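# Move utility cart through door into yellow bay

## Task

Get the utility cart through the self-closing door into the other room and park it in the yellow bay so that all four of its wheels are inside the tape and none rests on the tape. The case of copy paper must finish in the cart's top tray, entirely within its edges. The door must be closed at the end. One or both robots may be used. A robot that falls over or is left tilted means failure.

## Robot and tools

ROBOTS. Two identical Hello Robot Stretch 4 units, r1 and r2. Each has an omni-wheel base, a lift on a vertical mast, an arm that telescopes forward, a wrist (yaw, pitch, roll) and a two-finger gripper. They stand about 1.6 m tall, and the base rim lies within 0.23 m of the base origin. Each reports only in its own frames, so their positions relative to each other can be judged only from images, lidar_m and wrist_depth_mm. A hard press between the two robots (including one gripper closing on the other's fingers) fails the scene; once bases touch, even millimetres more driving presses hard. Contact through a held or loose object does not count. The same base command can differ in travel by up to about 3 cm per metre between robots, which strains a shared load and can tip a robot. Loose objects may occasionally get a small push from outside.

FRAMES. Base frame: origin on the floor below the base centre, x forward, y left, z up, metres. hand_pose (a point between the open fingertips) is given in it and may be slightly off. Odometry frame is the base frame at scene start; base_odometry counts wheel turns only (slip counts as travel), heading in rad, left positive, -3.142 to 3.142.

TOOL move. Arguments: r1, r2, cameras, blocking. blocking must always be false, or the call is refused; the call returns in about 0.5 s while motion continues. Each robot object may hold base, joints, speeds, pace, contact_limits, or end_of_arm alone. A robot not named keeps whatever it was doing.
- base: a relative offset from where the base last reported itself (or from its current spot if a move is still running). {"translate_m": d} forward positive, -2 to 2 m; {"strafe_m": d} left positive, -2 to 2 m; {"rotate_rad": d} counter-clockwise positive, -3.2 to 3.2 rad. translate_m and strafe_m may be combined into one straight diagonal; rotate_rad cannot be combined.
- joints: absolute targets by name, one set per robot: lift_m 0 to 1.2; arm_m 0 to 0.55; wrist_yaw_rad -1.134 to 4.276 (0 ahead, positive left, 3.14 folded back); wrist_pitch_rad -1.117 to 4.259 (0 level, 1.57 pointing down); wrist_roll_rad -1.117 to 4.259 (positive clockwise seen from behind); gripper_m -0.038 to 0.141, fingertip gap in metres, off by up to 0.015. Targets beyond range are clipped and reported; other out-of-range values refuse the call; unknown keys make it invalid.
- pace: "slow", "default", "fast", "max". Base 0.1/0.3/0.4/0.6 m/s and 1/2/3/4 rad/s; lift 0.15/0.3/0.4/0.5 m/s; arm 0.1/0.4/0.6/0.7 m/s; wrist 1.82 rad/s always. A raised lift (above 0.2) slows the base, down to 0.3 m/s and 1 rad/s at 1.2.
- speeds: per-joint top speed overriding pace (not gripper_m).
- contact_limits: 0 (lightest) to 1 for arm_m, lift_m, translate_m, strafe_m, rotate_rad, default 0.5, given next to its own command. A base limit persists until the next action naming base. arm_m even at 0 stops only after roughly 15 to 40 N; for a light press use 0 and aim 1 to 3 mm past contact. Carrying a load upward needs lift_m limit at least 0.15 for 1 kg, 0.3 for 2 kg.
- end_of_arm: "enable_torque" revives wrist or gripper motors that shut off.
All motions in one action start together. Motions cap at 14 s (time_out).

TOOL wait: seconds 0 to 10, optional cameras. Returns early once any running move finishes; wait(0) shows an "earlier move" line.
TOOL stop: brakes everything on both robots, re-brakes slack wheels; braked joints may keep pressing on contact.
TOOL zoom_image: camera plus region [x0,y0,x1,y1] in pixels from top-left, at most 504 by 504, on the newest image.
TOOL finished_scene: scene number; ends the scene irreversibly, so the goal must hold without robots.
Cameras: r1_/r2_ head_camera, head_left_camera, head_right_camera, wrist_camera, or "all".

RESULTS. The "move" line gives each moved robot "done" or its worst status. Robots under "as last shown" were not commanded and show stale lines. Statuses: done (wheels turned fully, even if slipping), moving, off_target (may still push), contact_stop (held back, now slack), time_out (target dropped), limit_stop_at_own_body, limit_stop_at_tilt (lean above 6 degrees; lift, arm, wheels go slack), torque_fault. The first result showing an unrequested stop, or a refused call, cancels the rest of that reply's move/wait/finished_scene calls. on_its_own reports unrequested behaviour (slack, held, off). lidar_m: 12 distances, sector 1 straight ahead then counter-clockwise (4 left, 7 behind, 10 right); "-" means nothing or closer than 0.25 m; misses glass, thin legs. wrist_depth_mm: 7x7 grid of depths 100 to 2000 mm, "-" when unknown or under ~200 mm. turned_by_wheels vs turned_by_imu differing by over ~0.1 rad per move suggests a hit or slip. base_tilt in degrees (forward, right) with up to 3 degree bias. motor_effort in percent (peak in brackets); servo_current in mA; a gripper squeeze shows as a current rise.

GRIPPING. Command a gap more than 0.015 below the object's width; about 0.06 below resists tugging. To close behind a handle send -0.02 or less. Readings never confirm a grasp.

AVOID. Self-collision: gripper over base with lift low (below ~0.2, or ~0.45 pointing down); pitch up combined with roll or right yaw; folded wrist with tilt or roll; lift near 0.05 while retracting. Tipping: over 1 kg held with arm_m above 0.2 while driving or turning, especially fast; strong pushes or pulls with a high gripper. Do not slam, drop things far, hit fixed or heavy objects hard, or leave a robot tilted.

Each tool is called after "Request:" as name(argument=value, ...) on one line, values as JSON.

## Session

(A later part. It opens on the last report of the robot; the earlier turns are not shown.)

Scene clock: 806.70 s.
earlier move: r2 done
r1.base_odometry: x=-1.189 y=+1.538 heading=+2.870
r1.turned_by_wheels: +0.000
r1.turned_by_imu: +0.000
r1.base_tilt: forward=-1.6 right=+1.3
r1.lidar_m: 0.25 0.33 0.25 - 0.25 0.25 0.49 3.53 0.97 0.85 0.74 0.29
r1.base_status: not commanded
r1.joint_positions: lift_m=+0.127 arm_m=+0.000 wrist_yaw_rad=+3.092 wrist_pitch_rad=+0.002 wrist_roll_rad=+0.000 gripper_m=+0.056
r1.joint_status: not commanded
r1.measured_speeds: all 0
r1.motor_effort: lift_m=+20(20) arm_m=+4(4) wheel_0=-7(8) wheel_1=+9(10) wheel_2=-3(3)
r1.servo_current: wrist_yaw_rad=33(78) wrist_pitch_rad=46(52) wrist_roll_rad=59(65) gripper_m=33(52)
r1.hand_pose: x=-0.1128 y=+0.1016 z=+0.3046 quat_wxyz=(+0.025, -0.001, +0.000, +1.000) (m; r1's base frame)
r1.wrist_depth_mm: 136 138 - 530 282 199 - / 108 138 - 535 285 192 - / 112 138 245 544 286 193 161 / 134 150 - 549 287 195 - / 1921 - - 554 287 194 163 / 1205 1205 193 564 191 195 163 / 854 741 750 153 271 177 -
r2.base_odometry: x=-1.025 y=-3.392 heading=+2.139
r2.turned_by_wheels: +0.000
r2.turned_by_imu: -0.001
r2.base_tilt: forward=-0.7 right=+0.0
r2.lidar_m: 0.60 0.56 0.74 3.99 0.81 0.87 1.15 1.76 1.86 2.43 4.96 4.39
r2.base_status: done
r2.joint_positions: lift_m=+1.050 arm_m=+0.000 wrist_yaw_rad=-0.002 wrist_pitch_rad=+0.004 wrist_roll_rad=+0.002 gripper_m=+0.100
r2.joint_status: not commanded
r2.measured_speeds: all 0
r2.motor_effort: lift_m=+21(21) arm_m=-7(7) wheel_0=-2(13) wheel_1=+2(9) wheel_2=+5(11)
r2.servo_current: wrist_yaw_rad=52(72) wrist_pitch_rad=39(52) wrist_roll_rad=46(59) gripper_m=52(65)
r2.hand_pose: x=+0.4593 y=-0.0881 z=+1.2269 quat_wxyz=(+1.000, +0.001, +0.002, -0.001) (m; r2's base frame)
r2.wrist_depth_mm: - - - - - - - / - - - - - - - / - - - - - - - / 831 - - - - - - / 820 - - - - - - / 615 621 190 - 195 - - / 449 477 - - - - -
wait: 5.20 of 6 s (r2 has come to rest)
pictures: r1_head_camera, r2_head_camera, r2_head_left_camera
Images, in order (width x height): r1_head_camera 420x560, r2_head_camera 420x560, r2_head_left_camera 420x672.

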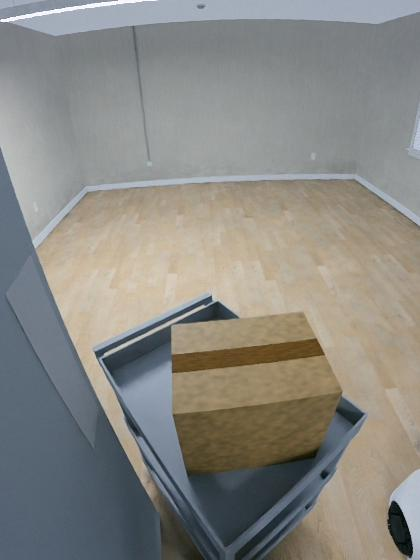

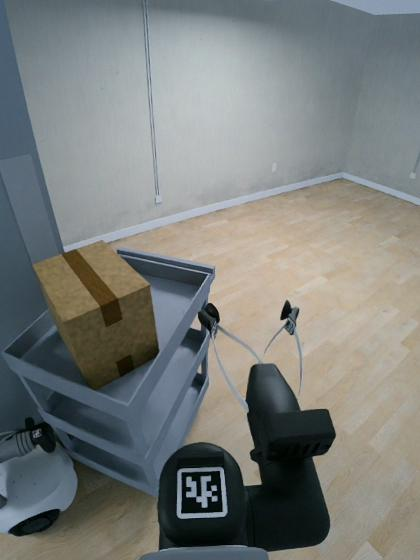

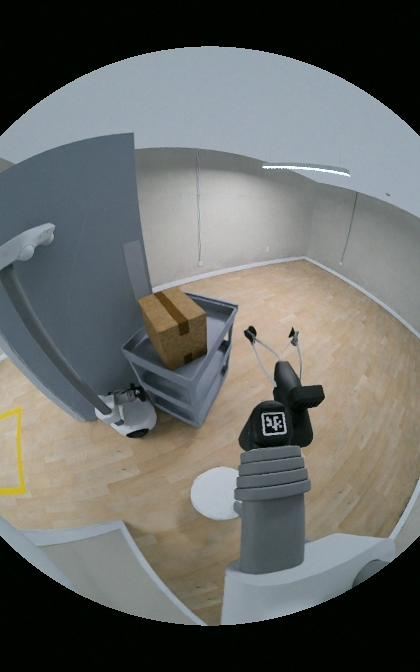

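Request:
move(blocking=false, r2={"base": {"strafe_m": 0.38}, "joints": {"lift_m": 1.15, "wrist_pitch_rad": 1.57, "wrist_roll_rad": 1.9, "gripper_m": 0.12}})

Request:
wait(seconds=2.5)

Request:
wait(seconds=0.5, cameras=["r2_head_camera", "r2_wrist_camera", "r2_head_left_camera"])

Scene clock: 921.27 s.
move: r2 moving
r1: as last shown
r1.lidar_m: 0.25 0.30 0.25 - 0.25 0.25 0.49 3.53 0.97 0.76 0.72 0.29
r1.motor_effort: lift_m=+20(20) arm_m=+4(4) wheel_0=-7(7) wheel_1=+9(10) wheel_2=-3(3)
r1.servo_current: wrist_yaw_rad=46(65) wrist_pitch_rad=46(46) wrist_roll_rad=46(65) gripper_m=39(46)
r1.wrist_depth_mm: 136 138 - 530 283 199 - / 108 138 - 535 285 192 - / 112 138 246 539 286 192 161 / 134 150 - 549 286 193 - / - - - 554 290 195 163 / 1205 1205 194 559 191 194 163 / 854 768 759 153 271 177 -
r2.base_odometry: x=-1.055 y=-3.412 heading=+2.139
r2.turned_by_wheels: +0.000
r2.turned_by_imu: +0.001
r2.base_tilt: forward=-0.7 right=+0.1
r2.lidar_m: 0.56 0.53 0.70 3.95 0.79 0.82 1.10 1.80 1.84 2.45 5.00 4.39
r2.base_status: strafe_m moving
r2.joint_positions: lift_m=+1.088 arm_m=+0.000 wrist_yaw_rad=-0.002 wrist_pitch_rad=+0.582 wrist_roll_rad=+0.589 gripper_m=+0.114
r2.joint_status: lift_m moving; wrist_pitch_rad moving; wrist_roll_rad moving; gripper_m moving
r2.measured_speeds: translate_m=+0.000 strafe_m=+0.141 rotate_rad=+0.000 lift_m=+0.146 arm_m=+0.000 wrist_yaw_rad=+0.000 wrist_pitch_rad=+1.818 wrist_roll_rad=+1.820
r2.motor_effort: lift_m=+22(24) arm_m=-7(7) wheel_0=-13(13) wheel_1=+10(12) wheel_2=-1(4)
r2.servo_current: wrist_yaw_rad=46(52) wrist_pitch_rad=46(117) wrist_roll_rad=85(98) gripper_m=65(104)
r2.hand_pose: x=+0.4118 y=-0.0880 z=+1.1073 quat_wxyz=(+0.917, +0.279, +0.274, -0.084) (m; r2's base frame)
r2.wrist_depth_mm: - - - - - - - / - - - - - - 1921 / - - - - - 1921 1661 / - - 1042 - 1921 1661 1430 / 627 508 559 1042 1708 1397 1281 / 459 484 196 - 195 1255 1160 / 452 480 585 - 1281 1160 1060
pictures: none

Scene clock: 923.37 s.
earlier move: r2 done
r1.base_odometry: x=-1.189 y=+1.538 heading=+2.870
r1.turned_by_wheels: +0.000
r1.turned_by_imu: +0.000
r1.base_tilt: forward=-1.6 right=+1.3
r1.lidar_m: 0.25 0.30 0.25 - 0.25 0.25 0.49 3.53 0.95 0.49 0.54 0.30
r1.base_status: not commanded
r1.joint_positions: lift_m=+0.127 arm_m=+0.000 wrist_yaw_rad=+3.092 wrist_pitch_rad=+0.002 wrist_roll_rad=+0.000 gripper_m=+0.056
r1.joint_status: not commanded
r1.measured_speeds: all 0
r1.motor_effort: lift_m=+20(20) arm_m=+4(4) wheel_0=-7(7) wheel_1=+10(10) wheel_2=-3(3)
r1.servo_current: wrist_yaw_rad=39(65) wrist_pitch_rad=39(46) wrist_roll_rad=52(72) gripper_m=39(52)
r1.hand_pose: x=-0.1128 y=+0.1016 z=+0.3046 quat_wxyz=(+0.025, -0.001, +0.000, +1.000) (m; r1's base frame)
r1.wrist_depth_mm: 136 138 - 530 283 200 - / 108 138 - 539 286 192 - / 112 139 245 544 287 193 161 / 134 150 - 544 287 194 - / 1983 - - 544 290 195 162 / 1205 1182 194 559 191 194 163 / 854 750 750 153 272 177 -
r2.base_odometry: x=-1.345 y=-3.597 heading=+2.139
r2.turned_by_wheels: +0.000
r2.turned_by_imu: +0.001
r2.base_tilt: forward=-0.7 right=+0.1
r2.lidar_m: 0.52 0.48 0.51 3.67 0.59 0.52 0.70 1.76 2.03 2.68 5.29 0.55
r2.base_status: done
r2.joint_positions: lift_m=+1.150 arm_m=+0.000 wrist_yaw_rad=-0.002 wrist_pitch_rad=+1.567 wrist_roll_rad=+1.898 gripper_m=+0.120
r2.joint_status: all done
r2.measured_speeds: all 0
r2.motor_effort: lift_m=+21(26) arm_m=-7(7) wheel_0=-2(16) wheel_1=+2(13) wheel_2=+0(4)
r2.servo_current: wrist_yaw_rad=39(59) wrist_pitch_rad=46(117) wrist_roll_rad=59(98) gripper_m=52(104)
r2.hand_pose: x=+0.1720 y=-0.0874 z=+1.0396 quat_wxyz=(+0.412, +0.576, +0.411, -0.574) (m; r2's base frame)
r2.wrist_depth_mm: 1255 1281 1255 1255 1229 1229 1255 / 1255 1281 1255 1255 1281 1229 1229 / 1281 1255 1281 1255 1229 1229 329 / 1281 1281 1229 1281 - 1255 1229 / - - 1255 1255 - 1255 1182 / - 190 198 1255 195 1281 1255 / - - 1060 - 1281 1255 1255
wait: 2.10 of 2.5 s (r2 has come to rest)
pictures: none

Scene clock: 923.87 s.
r1.base_odometry: x=-1.189 y=+1.538 heading=+2.870
r1.turned_by_wheels: +0.000
r1.turned_by_imu: +0.000
r1.base_tilt: forward=-1.6 right=+1.3
r1.lidar_m: 0.25 0.31 0.25 - 0.25 0.25 0.48 3.51 0.97 0.48 0.52 0.30
r1.base_status: not commanded
r1.joint_positions: lift_m=+0.127 arm_m=+0.000 wrist_yaw_rad=+3.092 wrist_pitch_rad=+0.002 wrist_roll_rad=+0.000 gripper_m=+0.056
r1.joint_status: not commanded
r1.measured_speeds: all 0
r1.motor_effort: lift_m=+20(20) arm_m=+4(4) wheel_0=-7(7) wheel_1=+9(10) wheel_2=-3(3)
r1.servo_current: wrist_yaw_rad=52(65) wrist_pitch_rad=39(46) wrist_roll_rad=26(72) gripper_m=39(52)
r1.hand_pose: x=-0.1128 y=+0.1016 z=+0.3046 quat_wxyz=(+0.025, -0.001, +0.000, +1.000) (m; r1's base frame)
r1.wrist_depth_mm: 136 137 - 530 282 199 - / 108 138 - 544 286 192 - / 112 138 245 544 286 192 161 / 134 150 - 549 289 194 - / 1983 - - 554 287 194 163 / 1182 1205 194 559 190 195 163 / 854 759 750 154 271 177 -
r2.base_odometry: x=-1.345 y=-3.597 heading=+2.139
r2.turned_by_wheels: +0.000
r2.turned_by_imu: +0.000
r2.base_tilt: forward=-0.6 right=+0.1
r2.lidar_m: 0.55 0.49 0.50 3.67 0.58 0.54 0.74 1.77 2.04 2.70 5.28 0.54
r2.base_status: done
r2.joint_positions: lift_m=+1.150 arm_m=+0.000 wrist_yaw_rad=-0.002 wrist_pitch_rad=+1.567 wrist_roll_rad=+1.898 gripper_m=+0.120
r2.joint_status: all done
r2.measured_speeds: all 0
r2.motor_effort: lift_m=+21(26) arm_m=-7(7) wheel_0=-1(16) wheel_1=+3(13) wheel_2=+0(4)
r2.servo_current: wrist_yaw_rad=52(59) wrist_pitch_rad=46(117) wrist_roll_rad=39(98) gripper_m=52(104)
r2.hand_pose: x=+0.1720 y=-0.0874 z=+1.0396 quat_wxyz=(+0.412, +0.576, +0.411, -0.574) (m; r2's base frame)
r2.wrist_depth_mm: 1255 1229 1255 1255 1255 1255 1229 / 1281 1281 1255 1281 1229 1229 1229 / 1281 1255 1281 1229 1255 1255 329 / 1255 1281 1255 1281 - 1229 1229 / - - 1255 1281 - 1255 1138 / - 190 198 1255 195 1229 1255 / - - 1060 - 1255 1255 1255
wait: 0.50 s; at rest by 0.27 s
pictures: r2_head_camera, r2_head_left_camera, r2_wrist_camera
Images, in order (width x height): r2_head_camera 420x560, r2_head_left_camera 420x672, r2_wrist_camera 616x392.

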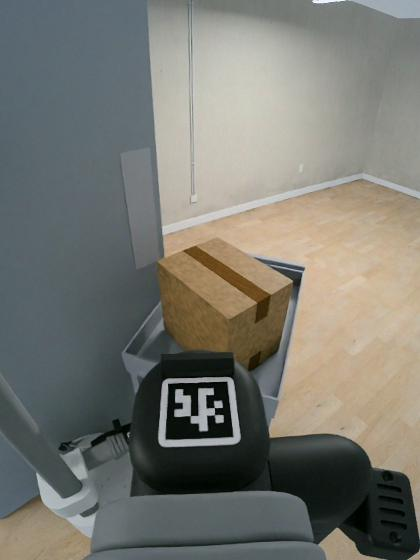

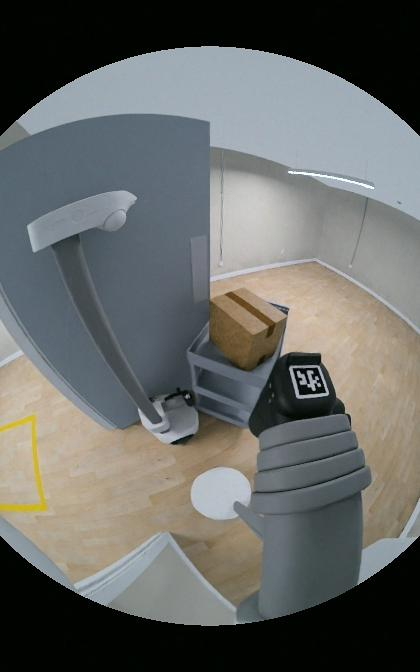

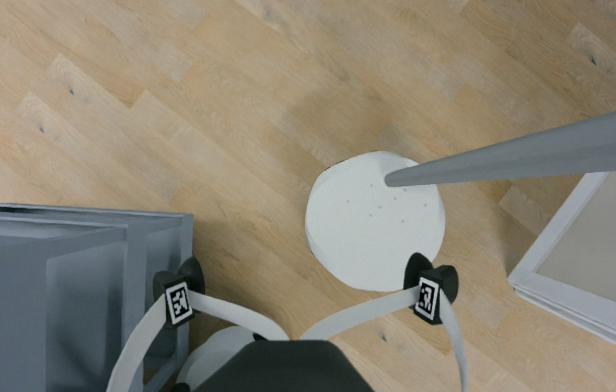

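Request:
zoom_image(camera="r2_wrist_camera", region=[0, 180, 320, 392])

Scaled by 1.575.

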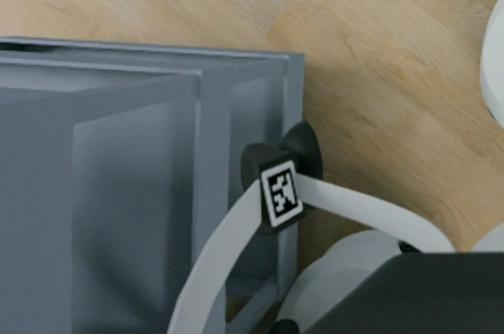

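Request:
move(blocking=false, r2={"base": {"strafe_m": 0.1}, "joints": {"arm_m": 0.33}, "pace": "slow"})

Request:
wait(seconds=4.5, cameras=["r2_head_camera", "r2_wrist_camera"])

Scene clock: 963.97 s.
move: r2 moving
r1: as last shown
r1.lidar_m: 0.25 0.27 0.25 - 0.26 0.25 0.49 3.52 0.98 0.48 0.53 0.29
r1.servo_current: wrist_yaw_rad=52(65) wrist_pitch_rad=52(52) wrist_roll_rad=52(59) gripper_m=46(46)
r1.wrist_depth_mm: 136 138 - 530 282 199 - / 108 138 - 535 286 192 - / 112 139 246 544 285 193 162 / 134 151 - 549 287 193 - / 1983 - - 549 289 195 163 / 1205 1182 194 559 191 194 162 / 831 741 750 153 271 177 -
r2.base_odometry: x=-1.357 y=-3.605 heading=+2.139
r2.turned_by_wheels: +0.000
r2.turned_by_imu: +0.000
r2.base_tilt: forward=-0.8 right=+0.1
r2.lidar_m: 0.54 0.49 0.51 3.66 0.59 0.49 0.70 1.73 2.05 2.70 5.29 0.53
r2.base_status: strafe_m moving
r2.joint_positions: lift_m=+1.150 arm_m=+0.012 wrist_yaw_rad=-0.002 wrist_pitch_rad=+1.567 wrist_roll_rad=+1.898 gripper_m=+0.120
r2.joint_status: arm_m moving
r2.measured_speeds: translate_m=+0.000 strafe_m=+0.056 rotate_rad=+0.002 lift_m=+0.000 arm_m=+0.049 wrist_yaw_rad=+0.000 wrist_pitch_rad=+0.000 wrist_roll_rad=+0.000
r2.motor_effort: lift_m=+21(21) arm_m=+7(10) wheel_0=-7(8) wheel_1=+6(9) wheel_2=+0(2)
r2.servo_current: wrist_yaw_rad=52(52) wrist_pitch_rad=39(46) wrist_roll_rad=46(65) gripper_m=52(59)
r2.hand_pose: x=+0.1842 y=-0.0874 z=+1.0396 quat_wxyz=(+0.412, +0.576, +0.411, -0.574) (m; r2's base frame)
r2.wrist_depth_mm: 1281 1255 1255 1229 1255 1229 1255 / 1255 1255 1255 1229 1255 1229 1229 / 1255 1281 1255 1229 1255 1255 343 / 1255 1255 1255 1255 - 1281 1229 / - - 1255 1281 - 1281 1160 / - 189 198 1255 194 1255 1255 / - 1008 1042 - 1281 1255 1229
pictures: none

Scene clock: 968.07 s.
earlier move: r2 done
r1.base_odometry: x=-1.189 y=+1.538 heading=+2.870
r1.turned_by_wheels: +0.000
r1.turned_by_imu: +0.000
r1.base_tilt: forward=-1.6 right=+1.3
r1.lidar_m: 0.25 0.29 0.25 - 0.25 0.25 0.49 3.53 0.51 0.40 0.27 0.26
r1.base_status: not commanded
r1.joint_positions: lift_m=+0.127 arm_m=+0.000 wrist_yaw_rad=+3.092 wrist_pitch_rad=+0.002 wrist_roll_rad=+0.000 gripper_m=+0.056
r1.joint_status: not commanded
r1.measured_speeds: all 0
r1.motor_effort: lift_m=+20(20) arm_m=+4(4) wheel_0=-7(7) wheel_1=+9(10) wheel_2=-3(3)
r1.servo_current: wrist_yaw_rad=46(72) wrist_pitch_rad=39(52) wrist_roll_rad=46(72) gripper_m=46(52)
r1.hand_pose: x=-0.1128 y=+0.1016 z=+0.3046 quat_wxyz=(+0.025, -0.001, +0.000, +1.000) (m; r1's base frame)
r1.wrist_depth_mm: 135 138 - 530 282 199 - / 108 138 - 530 283 192 - / 112 138 244 544 286 193 161 / 133 151 - 544 289 194 - / 1921 - - 554 289 194 163 / 1182 1205 193 559 191 194 163 / 854 750 750 154 272 177 -
r2.base_odometry: x=-1.429 y=-3.651 heading=+2.139
r2.turned_by_wheels: +0.000
r2.turned_by_imu: +0.001
r2.base_tilt: forward=-0.6 right=+0.0
r2.lidar_m: 0.48 0.44 0.55 3.57 3.38 0.46 0.62 1.49 2.10 2.78 5.37 0.57
r2.base_status: done
r2.joint_positions: lift_m=+1.150 arm_m=+0.330 wrist_yaw_rad=-0.002 wrist_pitch_rad=+1.567 wrist_roll_rad=+1.898 gripper_m=+0.120
r2.joint_status: all done
r2.measured_speeds: all 0
r2.motor_effort: lift_m=+21(21) arm_m=+7(13) wheel_0=-3(11) wheel_1=+3(10) wheel_2=+0(2)
r2.servo_current: wrist_yaw_rad=46(65) wrist_pitch_rad=39(52) wrist_roll_rad=52(65) gripper_m=52(59)
r2.hand_pose: x=+0.5016 y=-0.0874 z=+1.0396 quat_wxyz=(+0.412, +0.576, +0.410, -0.574) (m; r2's base frame)
r2.wrist_depth_mm: 1255 1255 1255 1229 1255 1255 1229 / 402 424 480 1255 1255 1255 1229 / 272 404 - 1255 1255 - 1229 / 196 289 418 1255 1281 - 1255 / 196 310 - 1255 1229 1229 1255 / 237 330 195 1042 200 1255 1255 / 296 421 - - 1229 1229 1229
wait: 4.10 of 4.5 s (r2 has come to rest)
pictures: r2_head_camera, r2_wrist_camera
Images, in order (width x height): r2_head_camera 420x560, r2_wrist_camera 616x392.

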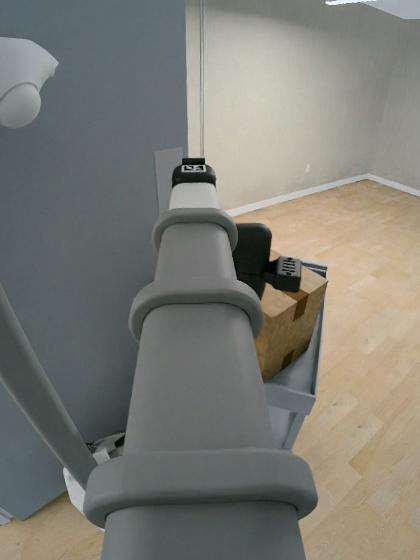

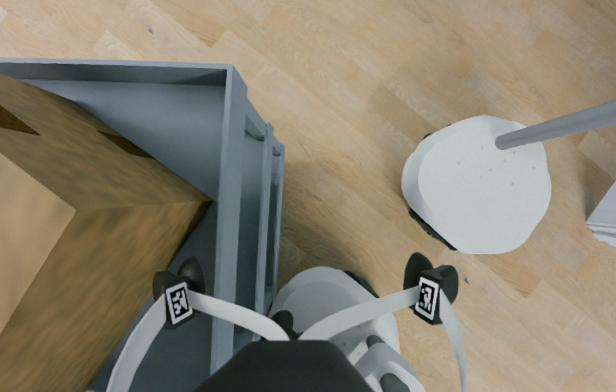

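Request:
move(blocking=false, r2={"base": {"strafe_m": 0.076}, "joints": {"arm_m": 0.44}, "pace": "slow"})

Request:
wait(seconds=2.2, cameras=["r2_wrist_camera"])

Scene clock: 986.37 s.
move: r2 moving
r1: as last shown
r1.lidar_m: 0.25 0.29 0.25 - 0.25 0.25 0.47 3.54 0.48 0.39 0.25 0.25
r1.motor_effort: lift_m=+20(20) arm_m=+4(4) wheel_0=-7(7) wheel_1=+10(10) wheel_2=-3(3)
r1.servo_current: wrist_yaw_rad=59(72) wrist_pitch_rad=39(46) wrist_roll_rad=39(65) gripper_m=39(46)
r1.wrist_depth_mm: 135 138 - 530 282 199 - / 108 138 - 539 285 193 - / 112 138 245 544 287 193 161 / 134 151 - 539 287 193 - / 1921 - - 549 289 195 162 / 1182 1255 193 554 190 195 163 / 854 750 741 153 271 177 -
r2.base_odometry: x=-1.441 y=-3.658 heading=+2.139
r2.turned_by_wheels: +0.000
r2.turned_by_imu: +0.001
r2.base_tilt: forward=-0.7 right=+0.0
r2.lidar_m: 0.50 0.44 0.55 3.55 3.37 0.45 0.60 1.46 2.10 2.83 5.37 0.57
r2.base_status: strafe_m moving
r2.joint_positions: lift_m=+1.150 arm_m=+0.342 wrist_yaw_rad=-0.002 wrist_pitch_rad=+1.567 wrist_roll_rad=+1.898 gripper_m=+0.120
r2.joint_status: arm_m moving
r2.measured_speeds: translate_m=+0.000 strafe_m=+0.056 rotate_rad=-0.002 lift_m=+0.000 arm_m=+0.049 wrist_yaw_rad=+0.000 wrist_pitch_rad=+0.000 wrist_roll_rad=+0.000
r2.motor_effort: lift_m=+21(21) arm_m=+6(11) wheel_0=-7(8) wheel_1=+8(10) wheel_2=-1(2)
r2.servo_current: wrist_yaw_rad=52(59) wrist_pitch_rad=39(46) wrist_roll_rad=33(59) gripper_m=52(52)
r2.hand_pose: x=+0.5142 y=-0.0874 z=+1.0396 quat_wxyz=(+0.412, +0.576, +0.410, -0.574) (m; r2's base frame)
r2.wrist_depth_mm: 1255 1255 1229 1255 1255 1229 1229 / 353 - 442 1229 1255 1255 1229 / 215 355 - 1255 1255 - 1229 / 196 265 433 1255 1229 - 1255 / 208 315 - 1255 1281 1229 1229 / 245 342 196 1060 199 1229 1255 / 307 - - - - 1255 1255
pictures: none

Scene clock: 988.23 s.
earlier move: r2 done
r1.base_odometry: x=-1.189 y=+1.538 heading=+2.870
r1.turned_by_wheels: +0.000
r1.turned_by_imu: +0.000
r1.base_tilt: forward=-1.6 right=+1.3
r1.lidar_m: 0.25 0.27 0.25 - 0.25 0.25 0.47 3.52 0.43 0.28 0.25 0.25
r1.base_status: not commanded
r1.joint_positions: lift_m=+0.127 arm_m=+0.000 wrist_yaw_rad=+3.092 wrist_pitch_rad=+0.002 wrist_roll_rad=+0.000 gripper_m=+0.056
r1.joint_status: not commanded
r1.measured_speeds: all 0
r1.motor_effort: lift_m=+20(20) arm_m=+4(4) wheel_0=-7(7) wheel_1=+10(10) wheel_2=-3(3)
r1.servo_current: wrist_yaw_rad=52(72) wrist_pitch_rad=39(46) wrist_roll_rad=52(65) gripper_m=46(46)
r1.hand_pose: x=-0.1128 y=+0.1016 z=+0.3046 quat_wxyz=(+0.025, -0.001, +0.000, +1.000) (m; r1's base frame)
r1.wrist_depth_mm: 136 138 - 535 282 199 - / 108 138 - 535 285 192 - / 112 138 245 544 286 193 162 / 134 150 - 549 287 194 - / 1983 - - 549 287 194 162 / 1205 1182 193 559 190 195 163 / 854 750 750 153 271 177 -
r2.base_odometry: x=-1.493 y=-3.691 heading=+2.139
r2.turned_by_wheels: +0.000
r2.turned_by_imu: +0.000
r2.base_tilt: forward=-0.6 right=+0.1
r2.lidar_m: 0.44 0.41 0.79 3.49 3.32 0.40 0.52 1.28 2.15 2.88 5.43 0.60
r2.base_status: done
r2.joint_positions: lift_m=+1.150 arm_m=+0.440 wrist_yaw_rad=-0.002 wrist_pitch_rad=+1.567 wrist_roll_rad=+1.898 gripper_m=+0.120
r2.joint_status: all done
r2.measured_speeds: all 0
r2.motor_effort: lift_m=+21(21) arm_m=+7(13) wheel_0=-3(10) wheel_1=+4(10) wheel_2=+0(2)
r2.servo_current: wrist_yaw_rad=46(59) wrist_pitch_rad=39(46) wrist_roll_rad=39(59) gripper_m=52(59)
r2.hand_pose: x=+0.6116 y=-0.0874 z=+1.0396 quat_wxyz=(+0.412, +0.576, +0.410, -0.574) (m; r2's base frame)
r2.wrist_depth_mm: 194 194 193 1255 1255 1255 1229 / 195 194 248 1255 1255 1255 1229 / 195 198 327 1229 1255 - 946 / 195 236 392 1255 1255 - - / 196 300 - 1060 1078 1229 1255 / 218 314 190 854 195 1229 1205 / 266 421 442 - - 1229 1281
wait: 1.87 of 2.2 s (r2 has come to rest)
pictures: r2_wrist_camera
Images, in order (width x height): r2_wrist_camera 616x392.

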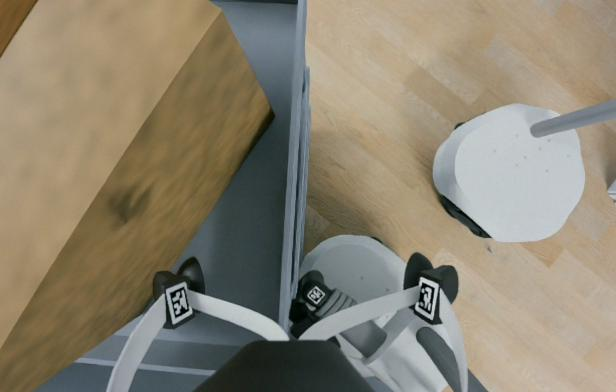

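Request:
move(blocking=false, r2={"joints": {"arm_m": 0.46, "lift_m": 0.98}, "pace": "slow", "contact_limits": {"lift_m": 0.3}})

Request:
wait(seconds=2.5, cameras=["r2_wrist_camera", "r2_head_camera"])

Scene clock: 997.67 s.
move: r2 moving
r1: as last shown
r1.lidar_m: 0.25 0.32 0.25 - 0.25 0.25 0.48 3.54 0.42 0.27 0.25 0.25
r1.motor_effort: lift_m=+20(20) arm_m=+4(4) wheel_0=-7(7) wheel_1=+9(10) wheel_2=-3(3)
r1.servo_current: wrist_yaw_rad=39(65) wrist_pitch_rad=39(46) wrist_roll_rad=26(59) gripper_m=39(46)
r1.wrist_depth_mm: 136 138 - 530 282 199 - / 108 138 - 544 285 192 - / 112 138 245 539 287 192 161 / 133 150 - 549 287 194 - / 1983 - - 549 289 194 163 / 1182 1182 194 559 191 195 163 / 854 750 759 153 272 177 -
r2.base_odometry: x=-1.493 y=-3.691 heading=+2.139
r2.turned_by_wheels: +0.000
r2.turned_by_imu: +0.000
r2.base_tilt: forward=-0.7 right=+0.1
r2.lidar_m: 0.42 0.41 0.79 3.52 3.30 0.41 0.51 1.30 2.10 2.85 5.43 0.59
r2.base_status: not commanded
r2.joint_positions: lift_m=+1.125 arm_m=+0.452 wrist_yaw_rad=-0.002 wrist_pitch_rad=+1.567 wrist_roll_rad=+1.898 gripper_m=+0.120
r2.joint_status: lift_m moving; arm_m moving
r2.measured_speeds: translate_m=+0.000 strafe_m=+0.000 rotate_rad=+0.000 lift_m=-0.097 arm_m=+0.041 wrist_yaw_rad=+0.000 wrist_pitch_rad=+0.000 wrist_roll_rad=+0.000
r2.motor_effort: lift_m=+13(21) arm_m=+8(12) wheel_0=-3(4) wheel_1=+4(5) wheel_2=+0(1)
r2.servo_current: wrist_yaw_rad=46(59) wrist_pitch_rad=39(46) wrist_roll_rad=46(52) gripper_m=52(52)
r2.contact_limits: lift_m 0.3
r2.hand_pose: x=+0.6239 y=-0.0874 z=+1.0149 quat_wxyz=(+0.412, +0.576, +0.410, -0.574) (m; r2's base frame)
r2.wrist_depth_mm: 174 173 186 1255 1229 1229 1205 / 174 173 240 1229 1229 1255 1205 / 174 184 314 1229 1255 - - / 175 221 373 1229 1229 - - / 175 274 - 1025 1042 1229 1205 / 204 293 190 831 197 1229 1205 / 252 389 410 - - 1205 1229
pictures: none

Scene clock: 999.33 s.
earlier move: r2 done
r1.base_odometry: x=-1.189 y=+1.538 heading=+2.870
r1.turned_by_wheels: +0.000
r1.turned_by_imu: +0.000
r1.base_tilt: forward=-1.6 right=+1.3
r1.lidar_m: 0.25 0.31 0.25 - 0.25 0.25 0.48 3.52 0.43 0.28 0.25 0.25
r1.base_status: not commanded
r1.joint_positions: lift_m=+0.127 arm_m=+0.000 wrist_yaw_rad=+3.092 wrist_pitch_rad=+0.002 wrist_roll_rad=+0.000 gripper_m=+0.056
r1.joint_status: not commanded
r1.measured_speeds: all 0
r1.motor_effort: lift_m=+20(20) arm_m=+4(4) wheel_0=-7(7) wheel_1=+10(10) wheel_2=-3(3)
r1.servo_current: wrist_yaw_rad=59(65) wrist_pitch_rad=46(52) wrist_roll_rad=46(59) gripper_m=39(46)
r1.hand_pose: x=-0.1128 y=+0.1016 z=+0.3046 quat_wxyz=(+0.025, -0.001, +0.000, +1.000) (m; r1's base frame)
r1.wrist_depth_mm: 135 137 - 525 283 200 - / 108 138 - 539 285 193 - / 112 138 245 544 283 193 161 / 134 150 - 554 289 194 - / - - - 549 289 195 163 / 1205 1229 194 559 191 194 163 / 854 750 759 153 271 177 -
r2.base_odometry: x=-1.493 y=-3.691 heading=+2.139
r2.turned_by_wheels: +0.000
r2.turned_by_imu: +0.000
r2.base_tilt: forward=-0.7 right=+0.0
r2.lidar_m: 0.45 0.40 0.78 3.47 3.32 0.41 0.51 1.29 2.13 2.85 5.42 0.60
r2.base_status: not commanded
r2.joint_positions: lift_m=+0.980 arm_m=+0.460 wrist_yaw_rad=-0.002 wrist_pitch_rad=+1.567 wrist_roll_rad=+1.898 gripper_m=+0.120
r2.joint_status: all done
r2.measured_speeds: all 0
r2.motor_effort: lift_m=+14(21) arm_m=+7(12) wheel_0=-3(4) wheel_1=+4(5) wheel_2=+0(1)
r2.servo_current: wrist_yaw_rad=39(59) wrist_pitch_rad=39(46) wrist_roll_rad=46(59) gripper_m=52(65)
r2.contact_limits: lift_m 0.3
r2.hand_pose: x=+0.6316 y=-0.0874 z=+0.8701 quat_wxyz=(+0.412, +0.576, +0.410, -0.574) (m; r2's base frame)
r2.wrist_depth_mm: - 126 181 264 1078 1078 1078 / 107 145 217 296 1060 1078 1078 / 125 168 256 1078 1098 1078 - / 139 207 - 1098 1078 1098 - / 165 242 - 878 960 1098 1078 / 191 214 190 668 198 1078 1078 / 236 - - - - 640 1078
wait: 1.67 of 2.5 s (r2 has come to rest)
pictures: r2_head_camera, r2_wrist_camera
Images, in order (width x height): r2_head_camera 420x560, r2_wrist_camera 616x392.

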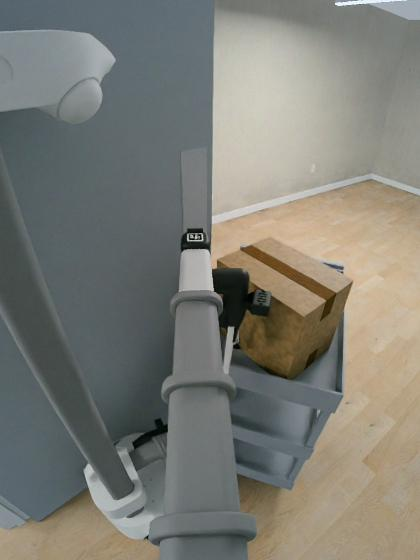

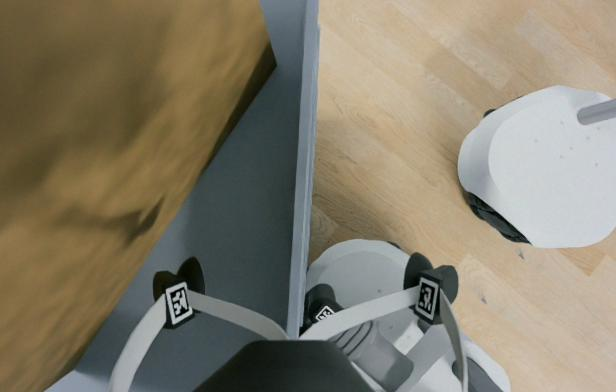

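Request:
move(blocking=false, r2={"joints": {"lift_m": 0.962}, "pace": "slow", "contact_limits": {"lift_m": 0.3}})

Request:
wait(seconds=0.7)

Request:
move(blocking=false, r2={"joints": {"gripper_m": -0.02}})

Request:
wait(seconds=1.7, cameras=["r2_wrist_camera"])

Scene clock: 1054.53 s.
move: r2 moving
r1: as last shown
r1.lidar_m: 0.25 0.29 0.25 - 0.25 0.25 0.49 3.53 0.44 0.29 0.25 0.25
r1.motor_effort: lift_m=+20(20) arm_m=+4(4) wheel_0=-6(7) wheel_1=+9(10) wheel_2=-3(3)
r1.servo_current: wrist_yaw_rad=39(52) wrist_pitch_rad=39(46) wrist_roll_rad=39(52) gripper_m=46(52)
r1.wrist_depth_mm: 136 138 - 530 282 198 - / 108 138 - 530 285 193 - / 112 138 245 539 287 193 161 / 134 150 - 544 289 194 - / 1921 - - 554 290 194 163 / 1205 1255 193 559 191 195 163 / 854 741 750 153 271 177 -
r2.base_odometry: x=-1.493 y=-3.691 heading=+2.139
r2.turned_by_wheels: +0.000
r2.turned_by_imu: +0.000
r2.base_tilt: forward=-0.7 right=+0.1
r2.lidar_m: 0.43 0.40 0.81 3.50 3.31 0.42 0.52 1.30 2.13 2.86 5.44 0.60
r2.base_status: not commanded
r2.joint_positions: lift_m=+0.963 arm_m=+0.460 wrist_yaw_rad=-0.002 wrist_pitch_rad=+1.567 wrist_roll_rad=+1.898 gripper_m=+0.120
r2.joint_status: lift_m moving
r2.measured_speeds: translate_m=+0.000 strafe_m=+0.000 rotate_rad=+0.000 lift_m=-0.023 arm_m=+0.000 wrist_yaw_rad=+0.000 wrist_pitch_rad=+0.000 wrist_roll_rad=+0.000
r2.motor_effort: lift_m=+14(17) arm_m=+7(8) wheel_0=-4(4) wheel_1=+4(5) wheel_2=+0(0)
r2.servo_current: wrist_yaw_rad=52(59) wrist_pitch_rad=39(39) wrist_roll_rad=52(59) gripper_m=46(59)
r2.contact_limits: lift_m 0.3
r2.hand_pose: x=+0.6316 y=-0.0874 z=+0.8531 quat_wxyz=(+0.412, +0.576, +0.410, -0.574) (m; r2's base frame)
r2.wrist_depth_mm: - 126 182 263 1060 1060 1060 / 108 145 216 283 1078 1060 1042 / 125 168 249 - 1042 1060 - / 139 204 - 1060 1078 1060 - / 164 232 - 866 1042 1042 1060 / 190 216 190 216 199 1060 1060 / 236 - - - - 627 1078
pictures: none

Scene clock: 1054.93 s.
earlier move: r2 done
r1.base_odometry: x=-1.189 y=+1.538 heading=+2.870
r1.turned_by_wheels: +0.000
r1.turned_by_imu: +0.000
r1.base_tilt: forward=-1.6 right=+1.3
r1.lidar_m: 0.25 0.32 0.25 - 0.25 0.25 0.50 3.52 0.44 0.26 0.25 0.25
r1.base_status: not commanded
r1.joint_positions: lift_m=+0.127 arm_m=+0.000 wrist_yaw_rad=+3.092 wrist_pitch_rad=+0.002 wrist_roll_rad=+0.000 gripper_m=+0.056
r1.joint_status: not commanded
r1.measured_speeds: all 0
r1.motor_effort: lift_m=+20(20) arm_m=+4(4) wheel_0=-7(7) wheel_1=+10(10) wheel_2=-3(3)
r1.servo_current: wrist_yaw_rad=26(65) wrist_pitch_rad=39(52) wrist_roll_rad=46(65) gripper_m=46(52)
r1.hand_pose: x=-0.1128 y=+0.1016 z=+0.3046 quat_wxyz=(+0.025, -0.001, +0.000, +1.000) (m; r1's base frame)
r1.wrist_depth_mm: 136 137 - 525 281 199 - / 108 138 - 535 285 192 - / 112 138 244 549 287 193 162 / 134 151 - 549 287 193 - / 1983 - - 554 289 194 163 / 1205 1205 193 559 191 195 163 / 854 750 759 153 273 177 -
r2.base_odometry: x=-1.493 y=-3.691 heading=+2.139
r2.turned_by_wheels: +0.000
r2.turned_by_imu: +0.000
r2.base_tilt: forward=-0.6 right=+0.0
r2.lidar_m: 0.40 0.40 0.80 3.49 3.32 0.43 0.52 1.29 2.14 2.87 5.43 0.60
r2.base_status: not commanded
r2.joint_positions: lift_m=+0.962 arm_m=+0.460 wrist_yaw_rad=-0.002 wrist_pitch_rad=+1.567 wrist_roll_rad=+1.898 gripper_m=+0.120
r2.joint_status: all done
r2.measured_speeds: all 0
r2.motor_effort: lift_m=+14(17) arm_m=+8(8) wheel_0=-3(4) wheel_1=+5(5) wheel_2=+0(0)
r2.servo_current: wrist_yaw_rad=46(59) wrist_pitch_rad=46(52) wrist_roll_rad=52(59) gripper_m=52(59)
r2.contact_limits: lift_m 0.3
r2.hand_pose: x=+0.6316 y=-0.0874 z=+0.8521 quat_wxyz=(+0.412, +0.576, +0.410, -0.574) (m; r2's base frame)
r2.wrist_depth_mm: - 126 182 263 1060 1078 1060 / 107 145 215 282 1060 1042 1042 / 125 168 249 - 1078 1042 - / 139 204 - 1078 1060 1060 - / 164 233 - 854 1042 1060 1060 / 190 190 190 215 200 1060 1060 / 236 - - - - 621 1078
wait: 0.40 of 0.7 s (r2 has come to rest)
pictures: none

Scene clock: 1055.43 s.
move: r2 moving
r1: as last shown
r1.lidar_m: 0.25 0.31 0.25 - 0.25 0.25 0.48 3.51 0.43 0.27 0.25 0.25
r1.motor_effort: lift_m=+20(20) arm_m=+4(4) wheel_0=-6(7) wheel_1=+9(10) wheel_2=-3(3)
r1.servo_current: wrist_yaw_rad=65(65) wrist_pitch_rad=39(52) wrist_roll_rad=33(59) gripper_m=39(46)
r1.wrist_depth_mm: 136 138 - 530 282 200 - / 108 138 - 535 285 191 - / 112 139 244 544 286 193 161 / 134 151 - 554 287 193 - / 1921 - - 549 290 194 163 / 1182 1205 194 559 190 194 163 / 842 759 759 153 272 177 -
r2.base_odometry: x=-1.493 y=-3.691 heading=+2.139
r2.turned_by_wheels: +0.000
r2.turned_by_imu: +0.000
r2.base_tilt: forward=-0.6 right=+0.1
r2.lidar_m: 0.45 0.39 0.79 3.49 3.30 0.42 0.55 1.30 2.14 2.90 5.43 0.61
r2.base_status: not commanded
r2.joint_positions: lift_m=+0.962 arm_m=+0.460 wrist_yaw_rad=-0.002 wrist_pitch_rad=+1.567 wrist_roll_rad=+1.898 gripper_m=+0.106
r2.joint_status: gripper_m moving
r2.measured_speeds: all 0
r2.motor_effort: lift_m=+14(14) arm_m=+7(7) wheel_0=-3(4) wheel_1=+4(5) wheel_2=+0(0)
r2.servo_current: wrist_yaw_rad=52(52) wrist_pitch_rad=46(46) wrist_roll_rad=46(59) gripper_m=111(111)
r2.contact_limits: lift_m 0.3
r2.hand_pose: x=+0.6316 y=-0.0874 z=+0.8521 quat_wxyz=(+0.412, +0.576, +0.410, -0.574) (m; r2's base frame)
r2.wrist_depth_mm: - 126 182 263 1042 1060 1060 / 107 146 215 282 1060 1060 1060 / 125 168 248 - 1060 1060 - / 139 204 - 1060 1078 1078 - / 164 232 - 878 1060 1060 1060 / 190 256 192 647 190 1042 1060 / 236 - - - - 621 1042
pictures: none

Scene clock: 1057.10 s.
earlier move: r2 done
r1.base_odometry: x=-1.189 y=+1.538 heading=+2.870
r1.turned_by_wheels: +0.000
r1.turned_by_imu: +0.000
r1.base_tilt: forward=-1.6 right=+1.3
r1.lidar_m: 0.25 0.29 0.25 - 0.25 0.25 0.50 3.52 0.43 0.29 0.25 0.25
r1.base_status: not commanded
r1.joint_positions: lift_m=+0.127 arm_m=+0.000 wrist_yaw_rad=+3.092 wrist_pitch_rad=+0.002 wrist_roll_rad=+0.000 gripper_m=+0.056
r1.joint_status: not commanded
r1.measured_speeds: all 0
r1.motor_effort: lift_m=+20(20) arm_m=+4(4) wheel_0=-7(7) wheel_1=+9(10) wheel_2=-3(3)
r1.servo_current: wrist_yaw_rad=59(78) wrist_pitch_rad=39(52) wrist_roll_rad=59(65) gripper_m=39(52)
r1.hand_pose: x=-0.1128 y=+0.1016 z=+0.3046 quat_wxyz=(+0.025, -0.001, +0.000, +1.000) (m; r1's base frame)
r1.wrist_depth_mm: 136 138 - 530 281 199 - / 108 138 - 539 286 192 - / 112 138 246 544 286 192 162 / 134 150 - 544 290 194 - / 1983 - - 549 289 194 163 / 1182 1160 193 559 191 194 163 / 854 759 750 153 271 177 -
r2.base_odometry: x=-1.493 y=-3.691 heading=+2.139
r2.turned_by_wheels: +0.000
r2.turned_by_imu: +0.000
r2.base_tilt: forward=-0.7 right=+0.1
r2.lidar_m: 0.44 0.41 0.78 3.51 3.34 0.40 0.52 1.29 2.14 2.84 5.44 0.57
r2.base_status: not commanded
r2.joint_positions: lift_m=+0.962 arm_m=+0.460 wrist_yaw_rad=-0.002 wrist_pitch_rad=+1.567 wrist_roll_rad=+1.899 gripper_m=-0.019
r2.joint_status: all done
r2.measured_speeds: all 0
r2.motor_effort: lift_m=+17(17) arm_m=+6(8) wheel_0=-3(4) wheel_1=+4(5) wheel_2=+0(1)
r2.servo_current: wrist_yaw_rad=46(59) wrist_pitch_rad=39(46) wrist_roll_rad=52(65) gripper_m=111(202)
r2.contact_limits: lift_m 0.3
r2.hand_pose: x=+0.6317 y=-0.0874 z=+0.8519 quat_wxyz=(+0.412, +0.576, +0.410, -0.574) (m; r2's base frame)
r2.wrist_depth_mm: - 124 179 258 1060 1060 1042 / 108 142 213 282 1060 1042 1042 / 120 167 249 1060 1042 1042 - / 138 202 - - 1078 1042 - / 159 237 - 213 1025 1060 1042 / 193 264 184 200 179 1060 1042 / 230 - - - - 569 1078
wait: 1.67 of 1.7 s (r2 has come to rest)
pictures: r2_wrist_camera
Images, in order (width x height): r2_wrist_camera 616x392.

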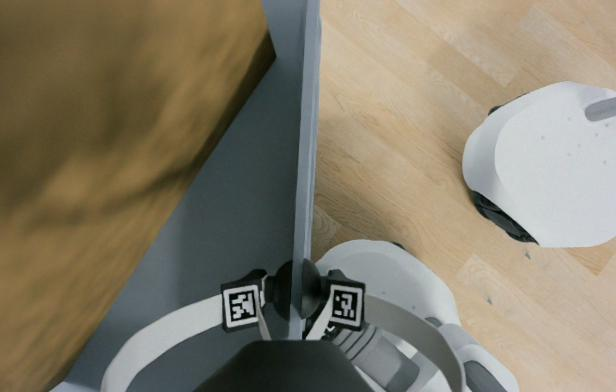

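Request:
move(blocking=false, r2={"base": {"translate_m": -0.304, "strafe_m": -0.272}, "pace": "slow"})

Request:
wait(seconds=4.7, cameras=["r1_head_camera", "r2_wrist_camera", "r2_head_left_camera"])

Scene clock: 1071.80 s.
move: r2 moving
r1: as last shown
r1.lidar_m: 0.25 0.33 0.25 - 0.25 0.25 0.47 3.53 0.44 0.28 0.25 0.25
r1.motor_effort: lift_m=+20(20) arm_m=+4(4) wheel_0=-6(7) wheel_1=+10(10) wheel_2=-3(3)
r1.servo_current: wrist_yaw_rad=52(65) wrist_pitch_rad=39(46) wrist_roll_rad=52(59) gripper_m=46(46)
r1.wrist_depth_mm: 136 138 - 535 282 198 - / 108 138 - 539 283 192 - / 112 139 245 544 286 193 162 / 134 150 - 544 287 193 - / 1983 - - 549 289 194 162 / 1160 1205 194 559 191 195 163 / 854 750 759 153 271 177 -
r2.base_odometry: x=-1.481 y=-3.695 heading=+2.140
r2.turned_by_wheels: +0.001
r2.turned_by_imu: +0.002
r2.base_tilt: forward=-0.7 right=+0.0
r2.lidar_m: 0.47 0.42 0.81 3.50 3.32 0.42 0.52 1.30 2.15 2.85 5.43 0.60
r2.base_status: translate_m moving; strafe_m moving
r2.joint_positions: lift_m=+0.962 arm_m=+0.460 wrist_yaw_rad=+0.000 wrist_pitch_rad=+1.565 wrist_roll_rad=+1.899 gripper_m=-0.019
r2.joint_status: not commanded
r2.measured_speeds: translate_m=-0.037 strafe_m=-0.033 rotate_rad=+0.002 lift_m=+0.000 arm_m=+0.000 wrist_yaw_rad=+0.005 wrist_pitch_rad=-0.012 wrist_roll_rad=+0.000
r2.motor_effort: lift_m=+17(17) arm_m=+4(6) wheel_0=+4(5) wheel_1=-8(9) wheel_2=+14(14)
r2.servo_current: wrist_yaw_rad=52(59) wrist_pitch_rad=52(52) wrist_roll_rad=46(52) gripper_m=104(111)
r2.contact_limits: lift_m 0.3
r2.hand_pose: x=+0.6326 y=-0.0874 z=+0.8519 quat_wxyz=(+0.413, +0.577, +0.410, -0.573) (m; r2's base frame)
r2.wrist_depth_mm: - 124 175 257 1060 1025 1042 / 109 142 213 281 1060 1060 1042 / 121 167 247 - 1060 1060 - / 137 202 - 1078 1078 1078 - / 161 243 - 854 1025 1060 1060 / 188 264 182 199 180 1042 1078 / 232 - - - - - 1042
pictures: none

Scene clock: 1076.50 s.
earlier move: r2 moving
r1.base_odometry: x=-1.189 y=+1.538 heading=+2.870
r1.turned_by_wheels: +0.000
r1.turned_by_imu: +0.000
r1.base_tilt: forward=-1.6 right=+1.2
r1.lidar_m: 0.37 0.35 0.25 - 0.25 0.25 0.47 3.53 0.95 0.67 0.41 0.35
r1.base_status: not commanded
r1.joint_positions: lift_m=+0.127 arm_m=+0.000 wrist_yaw_rad=+3.092 wrist_pitch_rad=+0.002 wrist_roll_rad=+0.000 gripper_m=+0.056
r1.joint_status: not commanded
r1.measured_speeds: all 0
r1.motor_effort: lift_m=+20(20) arm_m=+4(4) wheel_0=-7(7) wheel_1=+9(10) wheel_2=-3(3)
r1.servo_current: wrist_yaw_rad=26(72) wrist_pitch_rad=39(46) wrist_roll_rad=39(65) gripper_m=46(52)
r1.hand_pose: x=-0.1128 y=+0.1016 z=+0.3046 quat_wxyz=(+0.025, -0.001, +0.000, +1.000) (m; r1's base frame)
r1.wrist_depth_mm: 136 138 - 525 283 199 - / 108 138 - 535 285 192 - / 112 138 246 539 286 192 161 / 133 150 - 549 289 194 - / 1983 - - 554 290 195 163 / 1205 1205 194 559 191 195 163 / 842 750 750 153 271 177 -
r2.base_odometry: x=-1.100 y=-3.801 heading=+2.140
r2.turned_by_wheels: +0.000
r2.turned_by_imu: +0.003
r2.base_tilt: forward=-0.6 right=+0.0
r2.lidar_m: 0.59 0.79 1.19 0.45 0.43 0.44 0.60 1.50 1.73 2.31 5.38 0.66
r2.base_status: translate_m moving; strafe_m moving
r2.joint_positions: lift_m=+0.962 arm_m=+0.460 wrist_yaw_rad=+0.001 wrist_pitch_rad=+1.568 wrist_roll_rad=+1.899 gripper_m=-0.019
r2.joint_status: not commanded
r2.measured_speeds: all 0
r2.motor_effort: lift_m=+17(17) arm_m=-3(6) wheel_0=+9(14) wheel_1=-3(9) wheel_2=+7(17)
r2.servo_current: wrist_yaw_rad=52(59) wrist_pitch_rad=46(52) wrist_roll_rad=46(65) gripper_m=91(111)
r2.contact_limits: lift_m 0.3
r2.hand_pose: x=+0.6318 y=-0.0874 z=+0.8519 quat_wxyz=(+0.412, +0.576, +0.411, -0.574) (m; r2's base frame)
r2.wrist_depth_mm: 124 - 1060 1060 1060 1060 1060 / 131 178 1060 1078 1060 1060 1060 / 135 195 - 1078 1078 1060 - / 132 200 - 1078 1078 1060 - / 141 207 - 842 1060 1078 1042 / 138 211 185 202 179 1060 1060 / 140 175 - - 1098 1078 1060
wait: 4.70 s; no rest
pictures: r1_head_camera, r2_head_left_camera, r2_wrist_camera
Images, in order (width x height): r1_head_camera 420x560, r2_head_left_camera 420x672, r2_wrist_camera 616x392.

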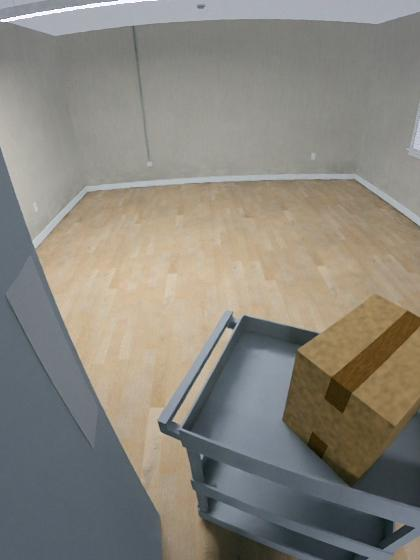

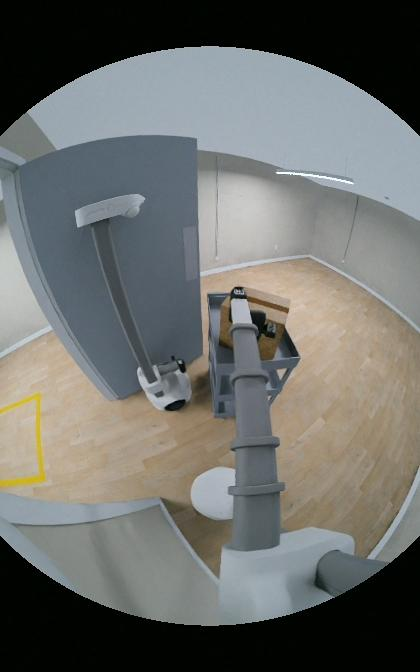

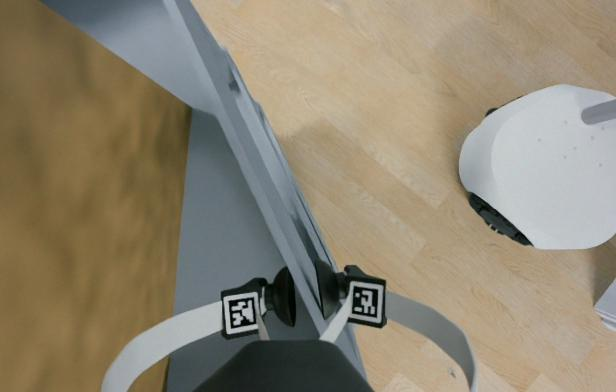

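Request:
move(blocking=false, r2={"base": {"translate_m": -0.12, "strafe_m": -0.07}, "joints": {"arm_m": 0.2, "wrist_roll_rad": 1.45}, "pace": "slow", "speeds": {"wrist_roll_rad": 0.4}})

Request:
wait(seconds=3.5, cameras=["r1_head_camera", "r2_wrist_camera", "r2_head_left_camera"])

Scene clock: 1127.80 s.
earlier move: r2 done
move: r2 moving
r1: as last shown
r1.base_tilt: forward=-1.6 right=+1.3
r1.lidar_m: 0.38 0.37 0.25 - 0.25 0.25 0.48 3.52 0.96 0.69 0.42 0.33
r1.servo_current: wrist_yaw_rad=46(65) wrist_pitch_rad=46(46) wrist_roll_rad=39(52) gripper_m=46(46)
r1.wrist_depth_mm: 136 138 - 535 281 199 - / 108 138 - 539 283 192 - / 112 138 245 544 286 192 161 / 134 151 - 544 289 194 - / 1983 - - 549 287 194 163 / 1182 1182 193 559 191 195 163 / 831 759 750 154 271 177 -
r2.base_odometry: x=-1.088 y=-3.807 heading=+2.141
r2.turned_by_wheels: +0.001
r2.turned_by_imu: +0.001
r2.base_tilt: forward=-0.7 right=+0.0
r2.lidar_m: 0.59 0.82 1.21 0.44 0.42 0.45 0.62 1.49 1.72 2.28 5.36 0.66
r2.base_status: translate_m moving; strafe_m moving
r2.joint_positions: lift_m=+0.962 arm_m=+0.448 wrist_yaw_rad=+0.001 wrist_pitch_rad=+1.567 wrist_roll_rad=+1.730 gripper_m=-0.019
r2.joint_status: arm_m moving; wrist_roll_rad moving
r2.measured_speeds: translate_m=-0.050 strafe_m=-0.028 rotate_rad=-0.007 lift_m=+0.000 arm_m=-0.049 wrist_yaw_rad=+0.002 wrist_pitch_rad=-0.006 wrist_roll_rad=-0.399
r2.motor_effort: lift_m=+17(17) arm_m=-6(12) wheel_0=+5(10) wheel_1=-6(8) wheel_2=+15(15)
r2.servo_current: wrist_yaw_rad=52(59) wrist_pitch_rad=39(39) wrist_roll_rad=52(78) gripper_m=104(104)
r2.contact_limits: lift_m 0.3
r2.hand_pose: x=+0.6198 y=-0.0874 z=+0.8519 quat_wxyz=(+0.460, +0.539, +0.458, -0.537) (m; r2's base frame)
r2.wrist_depth_mm: 118 152 291 1060 1042 1042 1025 / 126 180 251 1060 1060 1042 1060 / 133 189 - 1060 1060 1042 - / 138 204 - 1098 1078 1060 - / 147 216 - 842 1098 1060 - / 155 217 185 200 182 1042 1060 / 170 202 - - - 1060 1060
pictures: none

Scene clock: 1131.17 s.
earlier move: r2 done
r1.base_odometry: x=-1.189 y=+1.538 heading=+2.870
r1.turned_by_wheels: +0.000
r1.turned_by_imu: +0.000
r1.base_tilt: forward=-1.6 right=+1.2
r1.lidar_m: 5.29 0.36 0.25 - 0.25 0.25 0.50 3.54 0.98 0.63 0.35 0.30
r1.base_status: not commanded
r1.joint_positions: lift_m=+0.127 arm_m=+0.000 wrist_yaw_rad=+3.092 wrist_pitch_rad=+0.002 wrist_roll_rad=+0.000 gripper_m=+0.056
r1.joint_status: not commanded
r1.measured_speeds: all 0
r1.motor_effort: lift_m=+20(20) arm_m=+4(4) wheel_0=-7(7) wheel_1=+9(10) wheel_2=-2(3)
r1.servo_current: wrist_yaw_rad=65(72) wrist_pitch_rad=39(52) wrist_roll_rad=39(65) gripper_m=39(52)
r1.hand_pose: x=-0.1128 y=+0.1016 z=+0.3046 quat_wxyz=(+0.025, -0.001, +0.000, +1.000) (m; r1's base frame)
r1.wrist_depth_mm: 136 138 - 535 281 199 - / 108 138 - 535 285 192 - / 112 138 245 539 287 193 161 / 134 151 - 549 289 195 - / 1921 - - 554 290 195 163 / 1182 1182 193 559 191 194 163 / 854 750 750 153 270 177 -
r2.base_odometry: x=-0.977 y=-3.864 heading=+2.140
r2.turned_by_wheels: -0.001
r2.turned_by_imu: -0.001
r2.base_tilt: forward=-0.7 right=+0.1
r2.lidar_m: 0.31 0.94 1.34 0.44 0.43 0.43 0.60 1.49 1.60 2.14 5.18 0.38
r2.base_status: done
r2.joint_positions: lift_m=+0.962 arm_m=+0.200 wrist_yaw_rad=+0.002 wrist_pitch_rad=+1.567 wrist_roll_rad=+1.451 gripper_m=-0.019
r2.joint_status: all done
r2.measured_speeds: all 0
r2.motor_effort: lift_m=+17(17) arm_m=-8(14) wheel_0=+2(10) wheel_1=-6(12) wheel_2=+3(15)
r2.servo_current: wrist_yaw_rad=46(59) wrist_pitch_rad=46(52) wrist_roll_rad=52(85) gripper_m=98(104)
r2.contact_limits: lift_m 0.3
r2.hand_pose: x=+0.3723 y=-0.0874 z=+0.8519 quat_wxyz=(+0.530, +0.469, +0.529, -0.468) (m; r2's base frame)
r2.wrist_depth_mm: 110 136 186 1060 1078 1042 1042 / 111 149 231 1060 1060 1042 1042 / 121 167 251 1098 1060 1060 1042 / 131 197 - 1078 1078 1042 1042 / 144 214 - 215 - - 691 / 158 220 184 202 180 - 1042 / 179 232 - - - - 1060
wait: 3.37 of 3.5 s (r2 has come to rest)
pictures: r1_head_camera, r2_head_left_camera, r2_wrist_camera
Images, in order (width x height): r1_head_camera 420x560, r2_head_left_camera 420x672, r2_wrist_camera 616x392.

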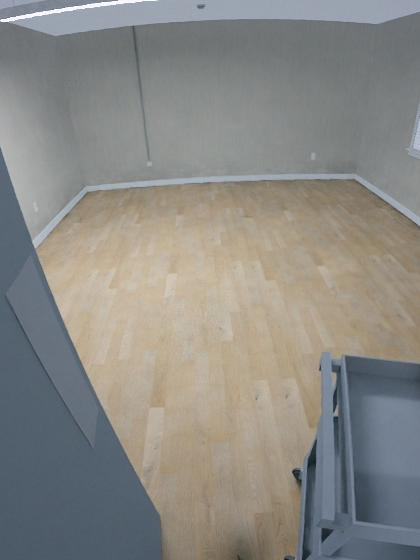

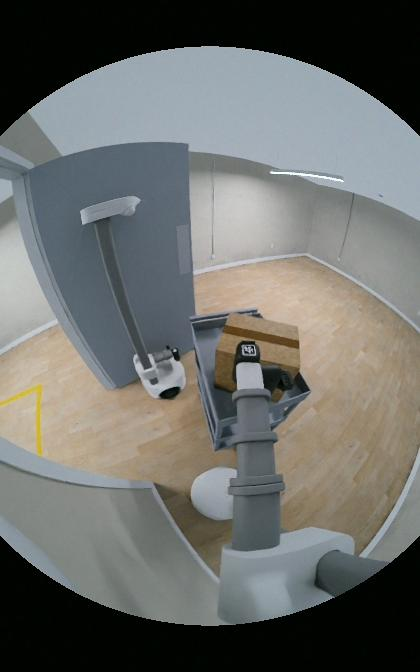

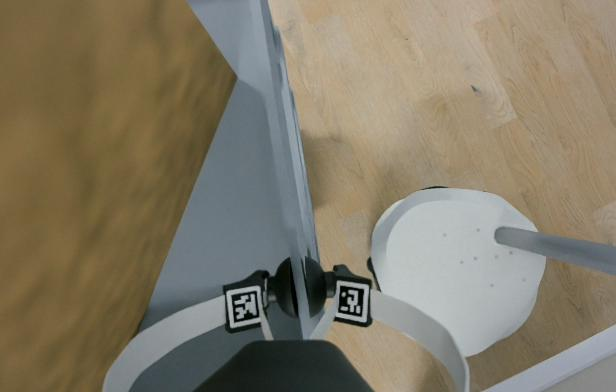

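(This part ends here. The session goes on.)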